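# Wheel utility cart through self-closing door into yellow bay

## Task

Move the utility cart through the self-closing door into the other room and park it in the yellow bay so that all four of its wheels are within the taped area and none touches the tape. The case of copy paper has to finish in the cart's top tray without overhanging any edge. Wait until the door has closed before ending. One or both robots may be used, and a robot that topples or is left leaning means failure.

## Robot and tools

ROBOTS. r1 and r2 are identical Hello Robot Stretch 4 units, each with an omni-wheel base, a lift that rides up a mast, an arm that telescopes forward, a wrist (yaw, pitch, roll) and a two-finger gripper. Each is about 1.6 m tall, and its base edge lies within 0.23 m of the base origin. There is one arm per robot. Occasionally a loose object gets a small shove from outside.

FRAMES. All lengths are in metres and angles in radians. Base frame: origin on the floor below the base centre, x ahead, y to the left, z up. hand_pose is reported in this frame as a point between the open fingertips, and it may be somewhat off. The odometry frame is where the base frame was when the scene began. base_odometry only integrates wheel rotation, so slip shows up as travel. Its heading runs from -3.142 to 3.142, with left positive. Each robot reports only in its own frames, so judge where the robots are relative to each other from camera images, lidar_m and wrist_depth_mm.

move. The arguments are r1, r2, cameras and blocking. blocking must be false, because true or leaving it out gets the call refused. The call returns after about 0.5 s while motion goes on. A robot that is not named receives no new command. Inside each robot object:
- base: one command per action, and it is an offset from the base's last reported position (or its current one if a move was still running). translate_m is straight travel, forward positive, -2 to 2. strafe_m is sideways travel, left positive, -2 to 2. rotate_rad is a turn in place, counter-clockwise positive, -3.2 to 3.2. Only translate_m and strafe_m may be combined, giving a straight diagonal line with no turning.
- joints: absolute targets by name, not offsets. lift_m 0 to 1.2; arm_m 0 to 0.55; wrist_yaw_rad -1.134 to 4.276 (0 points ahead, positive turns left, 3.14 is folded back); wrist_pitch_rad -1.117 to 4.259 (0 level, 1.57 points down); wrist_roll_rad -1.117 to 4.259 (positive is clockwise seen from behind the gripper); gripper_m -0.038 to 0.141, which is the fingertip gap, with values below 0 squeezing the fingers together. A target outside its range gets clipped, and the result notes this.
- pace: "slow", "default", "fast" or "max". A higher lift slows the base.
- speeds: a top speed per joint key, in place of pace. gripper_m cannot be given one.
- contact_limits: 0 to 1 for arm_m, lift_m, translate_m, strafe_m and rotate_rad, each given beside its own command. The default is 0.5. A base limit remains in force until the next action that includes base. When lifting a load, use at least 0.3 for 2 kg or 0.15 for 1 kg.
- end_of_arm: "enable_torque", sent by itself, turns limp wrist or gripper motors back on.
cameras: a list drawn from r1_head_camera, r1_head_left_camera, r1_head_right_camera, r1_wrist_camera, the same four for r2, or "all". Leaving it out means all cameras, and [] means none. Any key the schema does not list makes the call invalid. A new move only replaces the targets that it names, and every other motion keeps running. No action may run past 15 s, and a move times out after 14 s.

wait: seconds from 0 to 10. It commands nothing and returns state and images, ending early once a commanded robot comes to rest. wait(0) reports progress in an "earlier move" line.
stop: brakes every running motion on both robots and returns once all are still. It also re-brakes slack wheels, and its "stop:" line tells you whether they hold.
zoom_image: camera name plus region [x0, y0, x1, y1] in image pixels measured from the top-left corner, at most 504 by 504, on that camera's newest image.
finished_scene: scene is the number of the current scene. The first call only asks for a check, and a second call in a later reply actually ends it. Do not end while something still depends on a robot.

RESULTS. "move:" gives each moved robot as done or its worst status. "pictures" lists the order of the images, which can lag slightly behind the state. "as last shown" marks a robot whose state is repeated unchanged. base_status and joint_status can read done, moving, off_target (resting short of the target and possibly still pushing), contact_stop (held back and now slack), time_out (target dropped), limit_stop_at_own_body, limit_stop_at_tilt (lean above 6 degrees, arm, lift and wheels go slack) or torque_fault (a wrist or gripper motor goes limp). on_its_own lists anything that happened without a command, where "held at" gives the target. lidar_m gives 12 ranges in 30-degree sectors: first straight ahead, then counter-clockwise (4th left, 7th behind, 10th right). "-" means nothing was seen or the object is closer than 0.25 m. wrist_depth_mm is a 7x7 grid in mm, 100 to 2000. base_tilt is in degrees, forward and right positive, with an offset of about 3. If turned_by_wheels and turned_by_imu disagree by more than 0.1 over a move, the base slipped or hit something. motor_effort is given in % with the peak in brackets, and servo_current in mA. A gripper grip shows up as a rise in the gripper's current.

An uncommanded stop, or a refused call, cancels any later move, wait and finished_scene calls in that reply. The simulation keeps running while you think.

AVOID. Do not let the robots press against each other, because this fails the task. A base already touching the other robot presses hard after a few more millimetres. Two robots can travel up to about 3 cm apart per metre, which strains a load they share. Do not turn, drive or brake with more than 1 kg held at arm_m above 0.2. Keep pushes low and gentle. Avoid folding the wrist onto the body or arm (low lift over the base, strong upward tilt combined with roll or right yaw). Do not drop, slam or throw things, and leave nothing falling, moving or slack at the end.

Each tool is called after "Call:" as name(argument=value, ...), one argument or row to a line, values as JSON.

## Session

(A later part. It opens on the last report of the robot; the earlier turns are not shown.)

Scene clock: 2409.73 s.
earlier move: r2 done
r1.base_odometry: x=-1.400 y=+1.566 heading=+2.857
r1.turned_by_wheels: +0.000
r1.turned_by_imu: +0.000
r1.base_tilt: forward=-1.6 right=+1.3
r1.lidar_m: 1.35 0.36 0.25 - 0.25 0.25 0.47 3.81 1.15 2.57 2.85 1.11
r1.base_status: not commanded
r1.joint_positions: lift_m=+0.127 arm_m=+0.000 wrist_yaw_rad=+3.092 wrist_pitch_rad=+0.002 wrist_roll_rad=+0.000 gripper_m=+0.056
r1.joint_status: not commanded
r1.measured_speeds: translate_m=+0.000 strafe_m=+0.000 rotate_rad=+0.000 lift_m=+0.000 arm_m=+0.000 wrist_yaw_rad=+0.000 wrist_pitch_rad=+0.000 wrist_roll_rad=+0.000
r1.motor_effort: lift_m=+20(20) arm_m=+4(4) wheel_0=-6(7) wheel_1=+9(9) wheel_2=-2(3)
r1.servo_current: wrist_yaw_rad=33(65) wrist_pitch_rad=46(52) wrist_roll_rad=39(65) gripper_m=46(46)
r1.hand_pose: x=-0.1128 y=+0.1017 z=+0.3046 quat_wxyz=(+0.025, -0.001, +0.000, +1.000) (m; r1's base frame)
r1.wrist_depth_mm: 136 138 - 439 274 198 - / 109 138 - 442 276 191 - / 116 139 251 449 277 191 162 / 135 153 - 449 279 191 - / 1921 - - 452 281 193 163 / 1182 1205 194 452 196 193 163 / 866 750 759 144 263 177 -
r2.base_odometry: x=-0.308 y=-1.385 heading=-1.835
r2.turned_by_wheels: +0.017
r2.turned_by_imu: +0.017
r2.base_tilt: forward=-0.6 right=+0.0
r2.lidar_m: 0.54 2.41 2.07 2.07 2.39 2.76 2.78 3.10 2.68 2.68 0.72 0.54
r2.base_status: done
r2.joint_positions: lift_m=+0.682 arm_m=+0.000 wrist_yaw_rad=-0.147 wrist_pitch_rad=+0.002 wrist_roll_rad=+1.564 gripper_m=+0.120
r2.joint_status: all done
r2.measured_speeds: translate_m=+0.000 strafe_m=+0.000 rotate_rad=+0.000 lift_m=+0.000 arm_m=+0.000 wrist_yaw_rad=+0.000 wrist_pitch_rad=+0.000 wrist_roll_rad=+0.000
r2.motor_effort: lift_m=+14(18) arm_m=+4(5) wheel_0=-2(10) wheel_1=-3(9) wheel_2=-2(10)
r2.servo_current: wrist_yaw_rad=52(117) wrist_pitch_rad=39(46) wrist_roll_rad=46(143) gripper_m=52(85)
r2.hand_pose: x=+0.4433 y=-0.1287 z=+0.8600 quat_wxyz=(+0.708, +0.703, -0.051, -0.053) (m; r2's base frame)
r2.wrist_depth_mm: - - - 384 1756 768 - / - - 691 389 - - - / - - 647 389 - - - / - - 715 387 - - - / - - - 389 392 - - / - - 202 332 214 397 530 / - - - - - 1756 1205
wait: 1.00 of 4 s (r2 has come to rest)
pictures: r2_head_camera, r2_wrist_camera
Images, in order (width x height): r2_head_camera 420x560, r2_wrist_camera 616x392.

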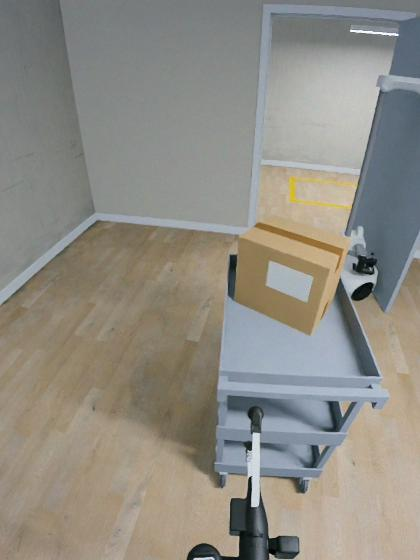

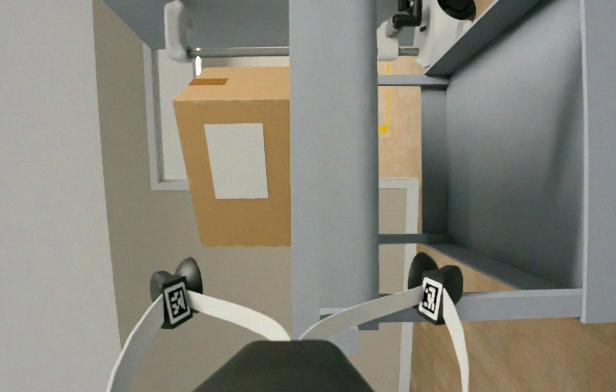

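Call:
move(
  blocking=false,
  r2={"base": {"translate_m": 0.087, "strafe_m": -0.129}, "pace": "default"},
  cameras=[],
)

Call:
wait(
  seconds=4,
  cameras=["r2_wrist_camera", "r2_head_camera"],
)

Scene clock: 2432.00 s.
move: r2 moving
r1.base_odometry: x=-1.400 y=+1.566 heading=+2.857
r1.turned_by_wheels: +0.000
r1.turned_by_imu: +0.000
r1.base_tilt: forward=-1.6 right=+1.3
r1.lidar_m: 1.36 0.37 0.25 - 0.25 0.25 0.44 3.80 1.16 2.56 2.86 1.12
r1.base_status: not commanded
r1.joint_positions: lift_m=+0.127 arm_m=+0.000 wrist_yaw_rad=+3.092 wrist_pitch_rad=+0.002 wrist_roll_rad=+0.000 gripper_m=+0.056
r1.joint_status: not commanded
r1.measured_speeds: translate_m=+0.000 strafe_m=+0.000 rotate_rad=+0.000 lift_m=+0.000 arm_m=+0.000 wrist_yaw_rad=+0.000 wrist_pitch_rad=+0.000 wrist_roll_rad=+0.000
r1.motor_effort: lift_m=+20(20) arm_m=+4(4) wheel_0=-6(7) wheel_1=+9(9) wheel_2=-2(3)
r1.servo_current: wrist_yaw_rad=72(72) wrist_pitch_rad=46(46) wrist_roll_rad=39(59) gripper_m=39(46)
r1.hand_pose: x=-0.1128 y=+0.1017 z=+0.3046 quat_wxyz=(+0.025, -0.001, +0.000, +1.000) (m; r1's base frame)
r1.wrist_depth_mm: 136 138 - 442 274 198 - / 109 139 - 445 276 191 - / 116 139 250 449 278 191 162 / 135 152 - 452 278 192 - / 1983 - - 452 281 193 162 / 1182 1182 195 459 197 192 163 / 854 759 750 143 264 176 -
r2.base_odometry: x=-0.337 y=-1.395 heading=-1.835
r2.turned_by_wheels: -0.001
r2.turned_by_imu: +0.000
r2.base_tilt: forward=-0.7 right=+0.1
r2.lidar_m: 0.52 2.44 2.10 2.10 2.43 2.79 2.79 3.10 2.65 2.64 3.13 0.55
r2.base_status: translate_m moving; strafe_m moving
r2.joint_positions: lift_m=+0.682 arm_m=+0.000 wrist_yaw_rad=-0.147 wrist_pitch_rad=+0.002 wrist_roll_rad=+1.564 gripper_m=+0.120
r2.joint_status: not commanded
r2.measured_speeds: translate_m=+0.069 strafe_m=-0.101 rotate_rad=+0.002 lift_m=+0.000 arm_m=+0.000 wrist_yaw_rad=+0.000 wrist_pitch_rad=+0.000 wrist_roll_rad=+0.000
r2.motor_effort: lift_m=+14(14) arm_m=+4(4) wheel_0=+13(13) wheel_1=-9(9) wheel_2=-10(10)
r2.servo_current: wrist_yaw_rad=46(59) wrist_pitch_rad=39(46) wrist_roll_rad=52(59) gripper_m=52(52)
r2.hand_pose: x=+0.4433 y=-0.1287 z=+0.8600 quat_wxyz=(+0.708, +0.703, -0.051, -0.053) (m; r2's base frame)
r2.wrist_depth_mm: - - - 366 1756 1708 - / - - 723 368 370 - - / - - 615 370 - - - / - - 668 370 - - - / - - 741 373 368 - - / - - 202 312 215 379 382 / - - - - - 1661 1118
pictures: none
No camera images: "cameras" was empty.

Scene clock: 2433.37 s.
earlier move: r2 done
r1.base_odometry: x=-1.400 y=+1.566 heading=+2.857
r1.turned_by_wheels: +0.000
r1.turned_by_imu: +0.000
r1.base_tilt: forward=-1.6 right=+1.3
r1.lidar_m: 1.36 0.37 0.25 - 0.25 0.25 0.46 3.81 1.14 2.57 2.82 1.13
r1.base_status: not commanded
r1.joint_positions: lift_m=+0.127 arm_m=+0.000 wrist_yaw_rad=+3.092 wrist_pitch_rad=+0.002 wrist_roll_rad=+0.000 gripper_m=+0.056
r1.joint_status: not commanded
r1.measured_speeds: translate_m=+0.000 strafe_m=+0.000 rotate_rad=+0.000 lift_m=+0.000 arm_m=+0.000 wrist_yaw_rad=+0.000 wrist_pitch_rad=+0.000 wrist_roll_rad=+0.000
r1.motor_effort: lift_m=+20(20) arm_m=+4(4) wheel_0=-7(7) wheel_1=+9(9) wheel_2=-3(3)
r1.servo_current: wrist_yaw_rad=39(72) wrist_pitch_rad=46(52) wrist_roll_rad=52(72) gripper_m=39(52)
r1.hand_pose: x=-0.1128 y=+0.1017 z=+0.3046 quat_wxyz=(+0.025, -0.001, +0.000, +1.000) (m; r1's base frame)
r1.wrist_depth_mm: 136 138 - 433 274 198 - / 109 138 - 439 276 191 - / 116 139 250 445 277 191 161 / 135 152 - 452 278 192 - / 1983 - - 455 281 193 162 / 1182 1205 194 455 196 193 163 / 854 759 759 143 264 176 -
r2.base_odometry: x=-0.455 y=-1.435 heading=-1.835
r2.turned_by_wheels: +0.000
r2.turned_by_imu: +0.000
r2.base_tilt: forward=-0.7 right=+0.1
r2.lidar_m: 0.45 2.52 2.19 2.17 2.51 2.87 2.88 2.95 2.56 2.57 3.00 0.46
r2.base_status: done
r2.joint_positions: lift_m=+0.682 arm_m=+0.000 wrist_yaw_rad=-0.147 wrist_pitch_rad=+0.002 wrist_roll_rad=+1.564 gripper_m=+0.120
r2.joint_status: not commanded
r2.measured_speeds: translate_m=+0.000 strafe_m=+0.000 rotate_rad=+0.000 lift_m=+0.000 arm_m=+0.000 wrist_yaw_rad=+0.000 wrist_pitch_rad=+0.000 wrist_roll_rad=+0.000
r2.motor_effort: lift_m=+14(14) arm_m=+4(4) wheel_0=+2(13) wheel_1=-3(9) wheel_2=-7(11)
r2.servo_current: wrist_yaw_rad=33(59) wrist_pitch_rad=39(46) wrist_roll_rad=46(59) gripper_m=46(59)
r2.hand_pose: x=+0.4433 y=-0.1287 z=+0.8600 quat_wxyz=(+0.708, +0.703, -0.051, -0.053) (m; r2's base frame)
r2.wrist_depth_mm: - - - 224 283 1661 1160 / - - - 224 285 1756 - / - - 569 226 286 842 - / - - 530 226 285 891 - / - - 574 286 287 842 - / - - 202 227 213 182 - / - - - - - 1708 521
wait: 1.37 of 4 s (r2 has come to rest)
pictures: r2_head_camera, r2_wrist_camera
Images, in order (width x height): r2_head_camera 420x560, r2_wrist_camera 616x392.

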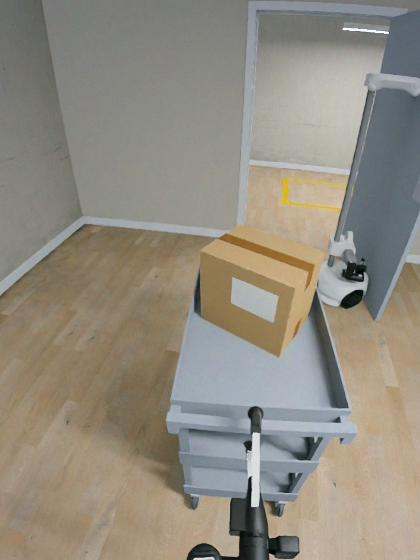

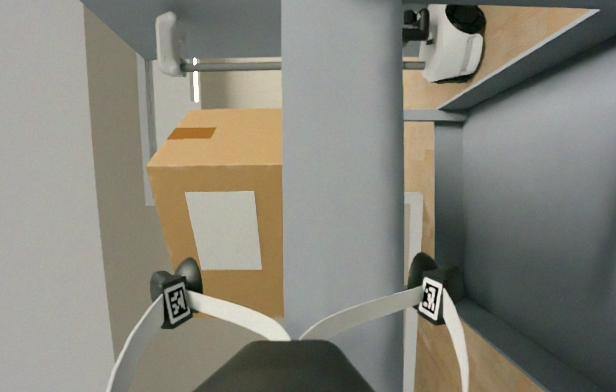

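Call:
move(
  blocking=false,
  r2={"base": {"translate_m": 0.038, "strafe_m": -0.008}, "pace": "default"},
  cameras=[],
)

Call:
wait(
  seconds=3,
  cameras=[],
)

Call:
move(
  blocking=false,
  r2={"joints": {"gripper_m": -0.02}},
  cameras=[],
)

Call:
wait(
  seconds=3,
  cameras=["r2_wrist_camera"],
)

Scene clock: 2440.23 s.
move: r2 moving
r1.base_odometry: x=-1.400 y=+1.566 heading=+2.857
r1.turned_by_wheels: +0.000
r1.turned_by_imu: +0.000
r1.base_tilt: forward=-1.6 right=+1.3
r1.lidar_m: 1.35 0.38 0.25 - 0.25 0.25 0.47 3.81 1.14 2.54 2.82 1.10
r1.base_status: not commanded
r1.joint_positions: lift_m=+0.127 arm_m=+0.000 wrist_yaw_rad=+3.092 wrist_pitch_rad=+0.002 wrist_roll_rad=+0.000 gripper_m=+0.056
r1.joint_status: not commanded
r1.measured_speeds: translate_m=+0.000 strafe_m=+0.000 rotate_rad=+0.000 lift_m=+0.000 arm_m=+0.000 wrist_yaw_rad=+0.000 wrist_pitch_rad=+0.000 wrist_roll_rad=+0.000
r1.motor_effort: lift_m=+20(20) arm_m=+4(4) wheel_0=-6(7) wheel_1=+9(9) wheel_2=-3(3)
r1.servo_current: wrist_yaw_rad=65(72) wrist_pitch_rad=39(46) wrist_roll_rad=39(65) gripper_m=39(46)
r1.hand_pose: x=-0.1128 y=+0.1017 z=+0.3046 quat_wxyz=(+0.025, -0.001, +0.000, +1.000) (m; r1's base frame)
r1.wrist_depth_mm: 136 138 - 436 274 198 - / 109 138 - 442 276 190 - / 116 138 250 442 277 191 161 / 135 153 - 449 279 192 - / 1983 - - 452 279 192 162 / 1205 1205 195 452 196 193 163 / 854 750 741 143 263 176 -
r2.base_odometry: x=-0.468 y=-1.461 heading=-1.835
r2.turned_by_wheels: +0.000
r2.turned_by_imu: +0.001
r2.base_tilt: forward=-0.6 right=+0.1
r2.lidar_m: 0.41 2.53 2.17 2.18 2.51 2.90 2.89 2.98 2.57 2.58 3.01 0.44
r2.base_status: translate_m moving; strafe_m moving
r2.joint_positions: lift_m=+0.682 arm_m=+0.000 wrist_yaw_rad=-0.147 wrist_pitch_rad=+0.002 wrist_roll_rad=+1.564 gripper_m=+0.120
r2.joint_status: not commanded
r2.measured_speeds: translate_m=+0.073 strafe_m=-0.016 rotate_rad=+0.001 lift_m=+0.000 arm_m=+0.000 wrist_yaw_rad=+0.000 wrist_pitch_rad=+0.000 wrist_roll_rad=+0.000
r2.motor_effort: lift_m=+14(14) arm_m=+4(4) wheel_0=+3(12) wheel_1=+1(7) wheel_2=-5(14)
r2.servo_current: wrist_yaw_rad=46(52) wrist_pitch_rad=46(46) wrist_roll_rad=52(52) gripper_m=52(52)
r2.hand_pose: x=+0.4433 y=-0.1287 z=+0.8600 quat_wxyz=(+0.708, +0.703, -0.051, -0.053) (m; r2's base frame)
r2.wrist_depth_mm: - - - 196 255 1618 1182 / - - - 196 256 1708 - / - - 544 198 257 854 - / - - 500 198 257 854 - / - - 539 198 258 866 - / - - 217 198 214 182 - / - - - - 260 1921 -
pictures: none
No camera images: "cameras" was empty.

Scene clock: 2440.80 s.
earlier move: r2 done
r1.base_odometry: x=-1.400 y=+1.566 heading=+2.857
r1.turned_by_wheels: +0.000
r1.turned_by_imu: +0.000
r1.base_tilt: forward=-1.6 right=+1.2
r1.lidar_m: 1.34 0.37 0.25 - 0.25 0.25 0.46 3.80 1.16 2.54 2.85 1.11
r1.base_status: not commanded
r1.joint_positions: lift_m=+0.127 arm_m=+0.000 wrist_yaw_rad=+3.092 wrist_pitch_rad=+0.002 wrist_roll_rad=+0.000 gripper_m=+0.056
r1.joint_status: not commanded
r1.measured_speeds: translate_m=+0.000 strafe_m=+0.000 rotate_rad=+0.000 lift_m=+0.000 arm_m=+0.000 wrist_yaw_rad=+0.000 wrist_pitch_rad=+0.000 wrist_roll_rad=+0.000
r1.motor_effort: lift_m=+20(20) arm_m=+4(4) wheel_0=-7(7) wheel_1=+9(9) wheel_2=-2(3)
r1.servo_current: wrist_yaw_rad=46(72) wrist_pitch_rad=46(52) wrist_roll_rad=59(65) gripper_m=39(46)
r1.hand_pose: x=-0.1128 y=+0.1017 z=+0.3046 quat_wxyz=(+0.025, -0.001, +0.000, +1.000) (m; r1's base frame)
r1.wrist_depth_mm: 136 138 - 436 274 197 - / 109 138 - 442 274 190 - / 116 138 251 445 277 191 161 / 135 153 - 452 279 192 - / 1921 - - 455 278 192 163 / 1182 1205 194 455 196 193 163 / 866 759 750 144 264 176 -
r2.base_odometry: x=-0.472 y=-1.469 heading=-1.835
r2.turned_by_wheels: +0.000
r2.turned_by_imu: +0.000
r2.base_tilt: forward=-0.7 right=+0.1
r2.lidar_m: 0.41 2.52 2.18 2.16 2.54 2.91 2.91 2.96 2.57 2.58 2.98 0.44
r2.base_status: done
r2.joint_positions: lift_m=+0.682 arm_m=+0.000 wrist_yaw_rad=-0.147 wrist_pitch_rad=+0.002 wrist_roll_rad=+1.564 gripper_m=+0.120
r2.joint_status: not commanded
r2.measured_speeds: translate_m=+0.000 strafe_m=+0.000 rotate_rad=+0.000 lift_m=+0.000 arm_m=+0.000 wrist_yaw_rad=+0.000 wrist_pitch_rad=+0.000 wrist_roll_rad=+0.000
r2.motor_effort: lift_m=+14(14) arm_m=+4(4) wheel_0=+2(12) wheel_1=+5(7) wheel_2=-5(14)
r2.servo_current: wrist_yaw_rad=39(52) wrist_pitch_rad=39(46) wrist_roll_rad=39(65) gripper_m=52(59)
r2.hand_pose: x=+0.4433 y=-0.1287 z=+0.8600 quat_wxyz=(+0.708, +0.703, -0.051, -0.053) (m; r2's base frame)
r2.wrist_depth_mm: - - - 186 245 1661 1160 / - - - 187 246 1618 - / - - 530 188 246 842 - / - - 492 187 247 842 - / - - 530 188 248 842 - / - - 217 189 214 182 - / - - - - - 1863 -
wait: 0.57 of 3 s (r2 has come to rest)
pictures: none
No camera images: "cameras" was empty.

Scene clock: 2441.30 s.
move: r2 moving
r1.base_odometry: x=-1.400 y=+1.566 heading=+2.857
r1.turned_by_wheels: +0.000
r1.turned_by_imu: +0.000
r1.base_tilt: forward=-1.6 right=+1.3
r1.lidar_m: 1.36 0.37 0.25 - 0.25 0.25 0.45 3.82 1.16 2.56 2.84 1.11
r1.base_status: not commanded
r1.joint_positions: lift_m=+0.127 arm_m=+0.000 wrist_yaw_rad=+3.092 wrist_pitch_rad=+0.002 wrist_roll_rad=+0.000 gripper_m=+0.056
r1.joint_status: not commanded
r1.measured_speeds: translate_m=+0.000 strafe_m=+0.000 rotate_rad=+0.000 lift_m=+0.000 arm_m=+0.000 wrist_yaw_rad=+0.000 wrist_pitch_rad=+0.000 wrist_roll_rad=+0.000
r1.motor_effort: lift_m=+20(20) arm_m=+4(4) wheel_0=-6(7) wheel_1=+9(9) wheel_2=-2(3)
r1.servo_current: wrist_yaw_rad=26(59) wrist_pitch_rad=46(46) wrist_roll_rad=46(65) gripper_m=39(46)
r1.hand_pose: x=-0.1128 y=+0.1017 z=+0.3046 quat_wxyz=(+0.025, -0.001, +0.000, +1.000) (m; r1's base frame)
r1.wrist_depth_mm: 136 138 - 436 274 196 - / 109 138 - 439 276 191 - / 116 138 250 445 277 190 161 / 135 153 - 449 279 192 - / - - - 452 279 192 162 / 1182 1205 195 455 197 193 162 / 854 759 759 143 263 176 -
r2.base_odometry: x=-0.472 y=-1.469 heading=-1.835
r2.turned_by_wheels: +0.000
r2.turned_by_imu: +0.000
r2.base_tilt: forward=-0.7 right=+0.1
r2.lidar_m: 0.41 2.53 2.17 2.16 2.54 2.91 2.90 2.97 2.57 2.58 3.02 0.44
r2.base_status: not commanded
r2.joint_positions: lift_m=+0.682 arm_m=+0.000 wrist_yaw_rad=-0.147 wrist_pitch_rad=+0.002 wrist_roll_rad=+1.564 gripper_m=+0.106
r2.joint_status: gripper_m moving
r2.measured_speeds: translate_m=+0.000 strafe_m=+0.000 rotate_rad=+0.000 lift_m=+0.000 arm_m=+0.000 wrist_yaw_rad=+0.000 wrist_pitch_rad=+0.000 wrist_roll_rad=+0.000
r2.motor_effort: lift_m=+14(14) arm_m=+4(4) wheel_0=+2(3) wheel_1=+4(5) wheel_2=-5(5)
r2.servo_current: wrist_yaw_rad=52(65) wrist_pitch_rad=39(39) wrist_roll_rad=46(59) gripper_m=117(117)
r2.hand_pose: x=+0.4433 y=-0.1287 z=+0.8600 quat_wxyz=(+0.708, +0.703, -0.051, -0.053) (m; r2's base frame)
r2.wrist_depth_mm: - - - 186 245 1576 1182 / - - - 187 246 1708 - / - - 530 187 248 854 - / - - 492 187 249 842 - / - - 530 188 247 842 - / - - 199 189 193 - - / - - - - - 1708 -
pictures: none
No camera images: "cameras" was empty.

Scene clock: 2442.93 s.
earlier move: r2 done
r1.base_odometry: x=-1.400 y=+1.566 heading=+2.857
r1.turned_by_wheels: +0.000
r1.turned_by_imu: +0.000
r1.base_tilt: forward=-1.6 right=+1.3
r1.lidar_m: 1.34 0.37 0.25 - 0.25 0.25 0.45 3.80 1.15 2.56 2.85 1.12
r1.base_status: not commanded
r1.joint_positions: lift_m=+0.127 arm_m=+0.000 wrist_yaw_rad=+3.092 wrist_pitch_rad=+0.002 wrist_roll_rad=+0.000 gripper_m=+0.056
r1.joint_status: not commanded
r1.measured_speeds: translate_m=+0.000 strafe_m=+0.000 rotate_rad=+0.000 lift_m=+0.000 arm_m=+0.000 wrist_yaw_rad=+0.000 wrist_pitch_rad=+0.000 wrist_roll_rad=+0.000
r1.motor_effort: lift_m=+20(20) arm_m=+4(4) wheel_0=-6(7) wheel_1=+9(9) wheel_2=-3(3)
r1.servo_current: wrist_yaw_rad=46(65) wrist_pitch_rad=46(52) wrist_roll_rad=59(72) gripper_m=39(46)
r1.hand_pose: x=-0.1128 y=+0.1017 z=+0.3046 quat_wxyz=(+0.025, -0.001, +0.000, +1.000) (m; r1's base frame)
r1.wrist_depth_mm: 136 138 - 436 274 197 - / 109 138 - 442 276 190 - / 116 139 251 449 278 191 161 / 135 153 - 449 278 192 - / 1983 - - 455 279 192 162 / 1205 1205 195 452 196 192 162 / 854 759 750 144 265 176 -
r2.base_odometry: x=-0.472 y=-1.469 heading=-1.835
r2.turned_by_wheels: +0.000
r2.turned_by_imu: +0.000
r2.base_tilt: forward=-0.7 right=+0.1
r2.lidar_m: 0.39 2.51 2.18 2.16 2.52 2.90 2.92 2.96 2.58 2.58 2.99 0.42
r2.base_status: not commanded
r2.joint_positions: lift_m=+0.682 arm_m=+0.000 wrist_yaw_rad=-0.147 wrist_pitch_rad=+0.002 wrist_roll_rad=+1.564 gripper_m=-0.019
r2.joint_status: all done
r2.measured_speeds: translate_m=+0.000 strafe_m=+0.000 rotate_rad=+0.000 lift_m=+0.000 arm_m=+0.000 wrist_yaw_rad=+0.000 wrist_pitch_rad=+0.000 wrist_roll_rad=+0.000
r2.motor_effort: lift_m=+14(14) arm_m=+4(5) wheel_0=+2(3) wheel_1=+5(5) wheel_2=-5(5)
r2.servo_current: wrist_yaw_rad=52(72) wrist_pitch_rad=46(46) wrist_roll_rad=59(65) gripper_m=98(208)
r2.hand_pose: x=+0.4433 y=-0.1287 z=+0.8600 quat_wxyz=(+0.707, +0.703, -0.051, -0.053) (m; r2's base frame)
r2.wrist_depth_mm: - - - 178 236 1618 1182 / - - - 178 237 1499 - / - - 517 178 237 842 - / - - 480 178 237 842 - / - - 530 179 239 831 - / - - 187 180 180 - - / - - - - 240 1756 -
wait: 1.63 of 3 s (r2 has come to rest)
pictures: r2_wrist_camera
Images, in order (width x height): r2_wrist_camera 616x392.

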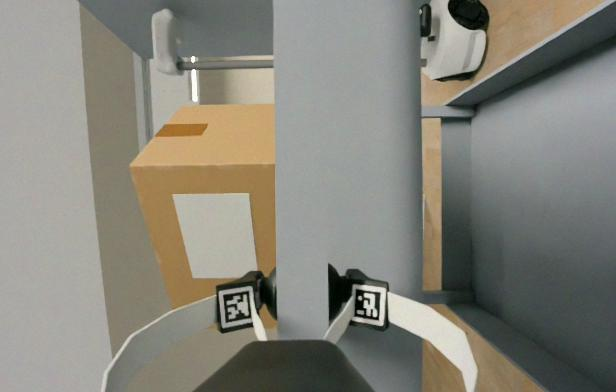

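Call:
move(
  blocking=false,
  r2={"base": {"translate_m": 0.125, "strafe_m": 0.08}, "pace": "slow"},
  cameras=[],
)

Call:
wait(
  seconds=5,
  cameras=["r2_head_camera"],
)

Call:
zoom_image(
  camera="r2_head_camera",
  region=[140, 210, 380, 450],
)

Scene clock: 2460.53 s.
move: r2 moving
r1.base_odometry: x=-1.400 y=+1.566 heading=+2.857
r1.turned_by_wheels: +0.000
r1.turned_by_imu: +0.000
r1.base_tilt: forward=-1.6 right=+1.2
r1.lidar_m: 1.36 0.36 0.25 - 0.25 0.25 0.43 3.78 1.13 2.54 2.85 1.13
r1.base_status: not commanded
r1.joint_positions: lift_m=+0.127 arm_m=+0.000 wrist_yaw_rad=+3.092 wrist_pitch_rad=+0.002 wrist_roll_rad=+0.000 gripper_m=+0.056
r1.joint_status: not commanded
r1.measured_speeds: translate_m=+0.000 strafe_m=+0.000 rotate_rad=+0.000 lift_m=+0.000 arm_m=+0.000 wrist_yaw_rad=+0.000 wrist_pitch_rad=+0.000 wrist_roll_rad=+0.000
r1.motor_effort: lift_m=+20(20) arm_m=+4(4) wheel_0=-6(7) wheel_1=+9(9) wheel_2=-3(3)
r1.servo_current: wrist_yaw_rad=52(65) wrist_pitch_rad=46(52) wrist_roll_rad=46(59) gripper_m=46(46)
r1.hand_pose: x=-0.1128 y=+0.1017 z=+0.3046 quat_wxyz=(+0.025, -0.001, +0.000, +1.000) (m; r1's base frame)
r1.wrist_depth_mm: 136 138 - 442 276 196 - / 109 138 - 442 276 191 - / 116 138 250 445 278 191 161 / 135 153 - 449 277 191 - / 1983 - - 455 279 193 163 / 1182 1205 195 452 196 193 163 / 831 750 759 143 263 176 -
r2.base_odometry: x=-0.468 y=-1.483 heading=-1.836
r2.turned_by_wheels: -0.001
r2.turned_by_imu: +0.000
r2.base_tilt: forward=-0.6 right=+0.1
r2.lidar_m: 0.38 2.50 2.17 2.15 2.52 2.91 2.93 3.00 2.60 2.57 0.49 0.43
r2.base_status: translate_m moving; strafe_m moving
r2.joint_positions: lift_m=+0.682 arm_m=+0.000 wrist_yaw_rad=-0.150 wrist_pitch_rad=+0.002 wrist_roll_rad=+1.564 gripper_m=-0.019
r2.joint_status: not commanded
r2.measured_speeds: translate_m=+0.046 strafe_m=+0.029 rotate_rad=+0.000 lift_m=+0.000 arm_m=+0.000 wrist_yaw_rad=-0.018 wrist_pitch_rad=+0.001 wrist_roll_rad=+0.000
r2.motor_effort: lift_m=+14(14) arm_m=+4(4) wheel_0=-3(6) wheel_1=+7(9) wheel_2=-11(11)
r2.servo_current: wrist_yaw_rad=39(52) wrist_pitch_rad=39(39) wrist_roll_rad=46(52) gripper_m=85(104)
r2.hand_pose: x=+0.4429 y=-0.1296 z=+0.8599 quat_wxyz=(+0.707, +0.703, -0.052, -0.054) (m; r2's base frame)
r2.wrist_depth_mm: - - - 171 231 1576 1182 / - - - 171 231 1576 - / - - 517 172 230 - - / - - 473 231 232 - - / - - 521 171 231 - - / - - 187 172 181 - - / - - - - 232 1576 -
pictures: none
No camera images: "cameras" was empty.

Scene clock: 2462.70 s.
earlier move: r2 done
r1.base_odometry: x=-1.400 y=+1.566 heading=+2.857
r1.turned_by_wheels: +0.000
r1.turned_by_imu: +0.000
r1.base_tilt: forward=-1.6 right=+1.2
r1.lidar_m: 1.54 0.39 0.25 - 0.25 0.25 0.44 3.81 1.13 2.55 2.83 1.06
r1.base_status: not commanded
r1.joint_positions: lift_m=+0.127 arm_m=+0.000 wrist_yaw_rad=+3.092 wrist_pitch_rad=+0.002 wrist_roll_rad=+0.000 gripper_m=+0.056
r1.joint_status: not commanded
r1.measured_speeds: translate_m=+0.000 strafe_m=+0.000 rotate_rad=+0.000 lift_m=+0.000 arm_m=+0.000 wrist_yaw_rad=+0.000 wrist_pitch_rad=+0.000 wrist_roll_rad=+0.000
r1.motor_effort: lift_m=+20(20) arm_m=+4(4) wheel_0=-6(7) wheel_1=+9(9) wheel_2=-3(3)
r1.servo_current: wrist_yaw_rad=46(72) wrist_pitch_rad=39(52) wrist_roll_rad=59(78) gripper_m=39(52)
r1.hand_pose: x=-0.1128 y=+0.1017 z=+0.3046 quat_wxyz=(+0.025, -0.001, +0.000, +1.000) (m; r1's base frame)
r1.wrist_depth_mm: 136 138 - 439 273 196 - / 109 138 - 442 276 191 - / 116 139 250 449 278 191 161 / 135 153 - 452 277 193 - / 1921 - - 452 279 192 162 / 1205 1205 195 455 196 192 162 / 842 759 759 143 264 176 -
r2.base_odometry: x=-0.428 y=-1.610 heading=-1.836
r2.turned_by_wheels: +0.000
r2.turned_by_imu: +0.000
r2.base_tilt: forward=-0.7 right=+0.1
r2.lidar_m: 0.41 2.36 2.04 2.06 2.34 3.02 2.99 3.09 2.68 2.69 0.46 0.41
r2.base_status: done
r2.joint_positions: lift_m=+0.682 arm_m=+0.000 wrist_yaw_rad=-0.154 wrist_pitch_rad=+0.002 wrist_roll_rad=+1.564 gripper_m=-0.019
r2.joint_status: not commanded
r2.measured_speeds: translate_m=+0.000 strafe_m=+0.000 rotate_rad=+0.000 lift_m=+0.000 arm_m=+0.000 wrist_yaw_rad=+0.000 wrist_pitch_rad=+0.000 wrist_roll_rad=+0.000
r2.motor_effort: lift_m=+16(16) arm_m=+4(4) wheel_0=-6(12) wheel_1=+5(9) wheel_2=-6(15)
r2.servo_current: wrist_yaw_rad=52(65) wrist_pitch_rad=33(46) wrist_roll_rad=52(59) gripper_m=72(104)
r2.hand_pose: x=+0.4425 y=-0.1305 z=+0.8598 quat_wxyz=(+0.707, +0.703, -0.053, -0.055) (m; r2's base frame)
r2.wrist_depth_mm: - - - 157 213 1576 - / - - 569 159 217 - - / - 484 455 163 222 - - / - - 484 165 227 842 - / - - 559 169 230 - - / - - 190 171 180 - - / - - - - - 1756 488
wait: 2.17 of 5 s (r2 has come to rest)
pictures: r2_head_camera
Images, in order (width x height): r2_head_camera 420x560.

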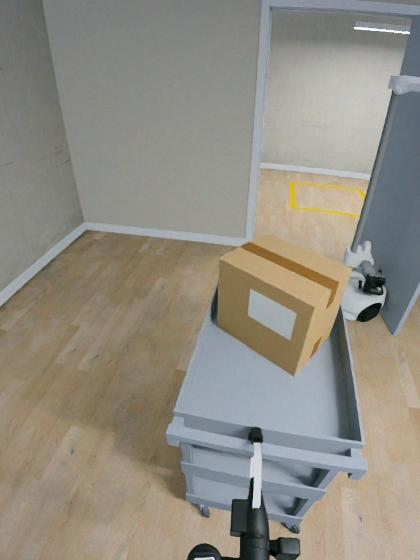

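Scaled by 2.100 from the camera's 420x560 image, which has a finer 1200x1600 frame.

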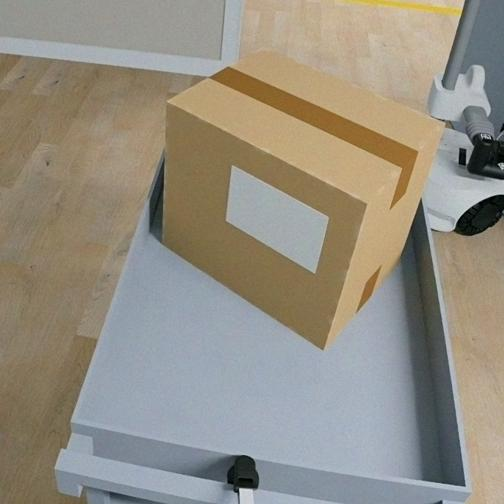

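Call:
move(
  blocking=false,
  cameras=["r2_head_camera", "r2_wrist_camera"],
)

Scene clock: 2493.70 s.
r1.base_odometry: x=-1.400 y=+1.566 heading=+2.857
r1.turned_by_wheels: +0.000
r1.turned_by_imu: +0.000
r1.base_tilt: forward=-1.6 right=+1.3
r1.lidar_m: 1.53 0.35 0.25 - 0.25 0.25 0.45 3.80 1.16 2.56 2.85 1.09
r1.base_status: not commanded
r1.joint_positions: lift_m=+0.127 arm_m=+0.000 wrist_yaw_rad=+3.092 wrist_pitch_rad=+0.002 wrist_roll_rad=+0.000 gripper_m=+0.056
r1.joint_status: not commanded
r1.measured_speeds: translate_m=+0.000 strafe_m=+0.000 rotate_rad=+0.000 lift_m=+0.000 arm_m=+0.000 wrist_yaw_rad=+0.000 wrist_pitch_rad=+0.000 wrist_roll_rad=+0.000
r1.motor_effort: lift_m=+20(20) arm_m=+4(4) wheel_0=-7(7) wheel_1=+9(9) wheel_2=-2(3)
r1.servo_current: wrist_yaw_rad=33(72) wrist_pitch_rad=39(52) wrist_roll_rad=72(78) gripper_m=39(52)
r1.hand_pose: x=-0.1128 y=+0.1017 z=+0.3046 quat_wxyz=(+0.025, -0.001, +0.000, +1.000) (m; r1's base frame)
r1.wrist_depth_mm: 136 138 - 436 273 197 - / 109 138 - 442 276 191 - / 116 138 251 449 277 190 161 / 135 152 - 452 278 193 - / 1983 - - 452 281 193 163 / 1205 1182 195 455 196 193 163 / 854 759 750 143 263 176 -
r2.base_odometry: x=-0.428 y=-1.610 heading=-1.836
r2.turned_by_wheels: +0.000
r2.turned_by_imu: +0.000
r2.base_tilt: forward=-0.6 right=+0.1
r2.lidar_m: 0.40 2.39 2.07 2.08 2.40 3.02 3.02 3.11 2.67 2.69 0.46 0.40
r2.base_status: done
r2.joint_positions: lift_m=+0.682 arm_m=+0.000 wrist_yaw_rad=-0.154 wrist_pitch_rad=+0.002 wrist_roll_rad=+1.564 gripper_m=-0.019
r2.joint_status: not commanded
r2.measured_speeds: translate_m=+0.000 strafe_m=+0.000 rotate_rad=+0.000 lift_m=+0.000 arm_m=+0.000 wrist_yaw_rad=+0.000 wrist_pitch_rad=+0.000 wrist_roll_rad=+0.000
r2.motor_effort: lift_m=+16(16) arm_m=+4(4) wheel_0=-6(12) wheel_1=+4(9) wheel_2=-6(15)
r2.servo_current: wrist_yaw_rad=52(65) wrist_pitch_rad=39(46) wrist_roll_rad=46(59) gripper_m=65(104)
r2.hand_pose: x=+0.4425 y=-0.1305 z=+0.8598 quat_wxyz=(+0.707, +0.703, -0.053, -0.055) (m; r2's base frame)
r2.wrist_depth_mm: - - - 157 214 1576 - / - - 569 159 217 - - / - 484 455 163 221 - - / - - 488 165 226 831 - / - - 554 168 230 - - / - - 189 172 180 - - / - - - - - 1708 488
pictures: r2_head_camera, r2_wrist_camera
Images, in order (width x height): r2_head_camera 420x560, r2_wrist_camera 616x392.

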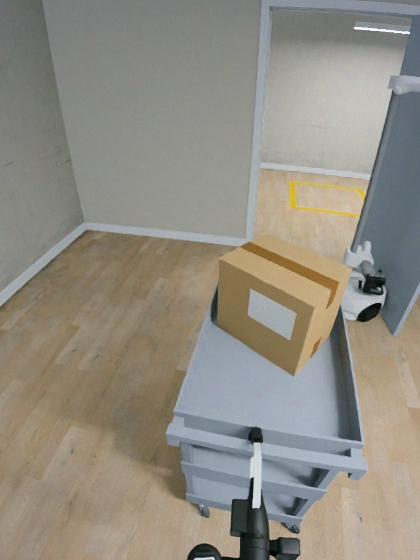

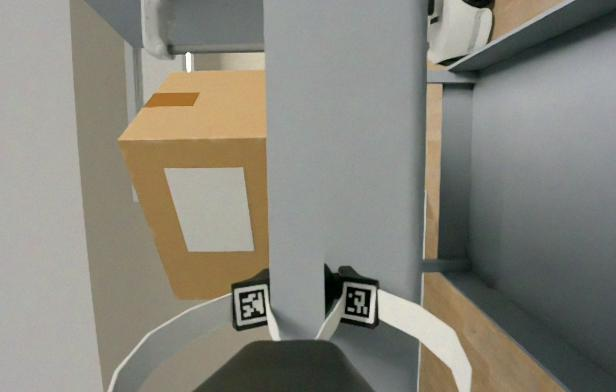

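Call:
zoom_image(
  camera="r2_head_camera",
  region=[150, 220, 400, 540],
)

Scaled by 1.575 from the camera's 420x560 image, which has a finer 1200x1600 frame.

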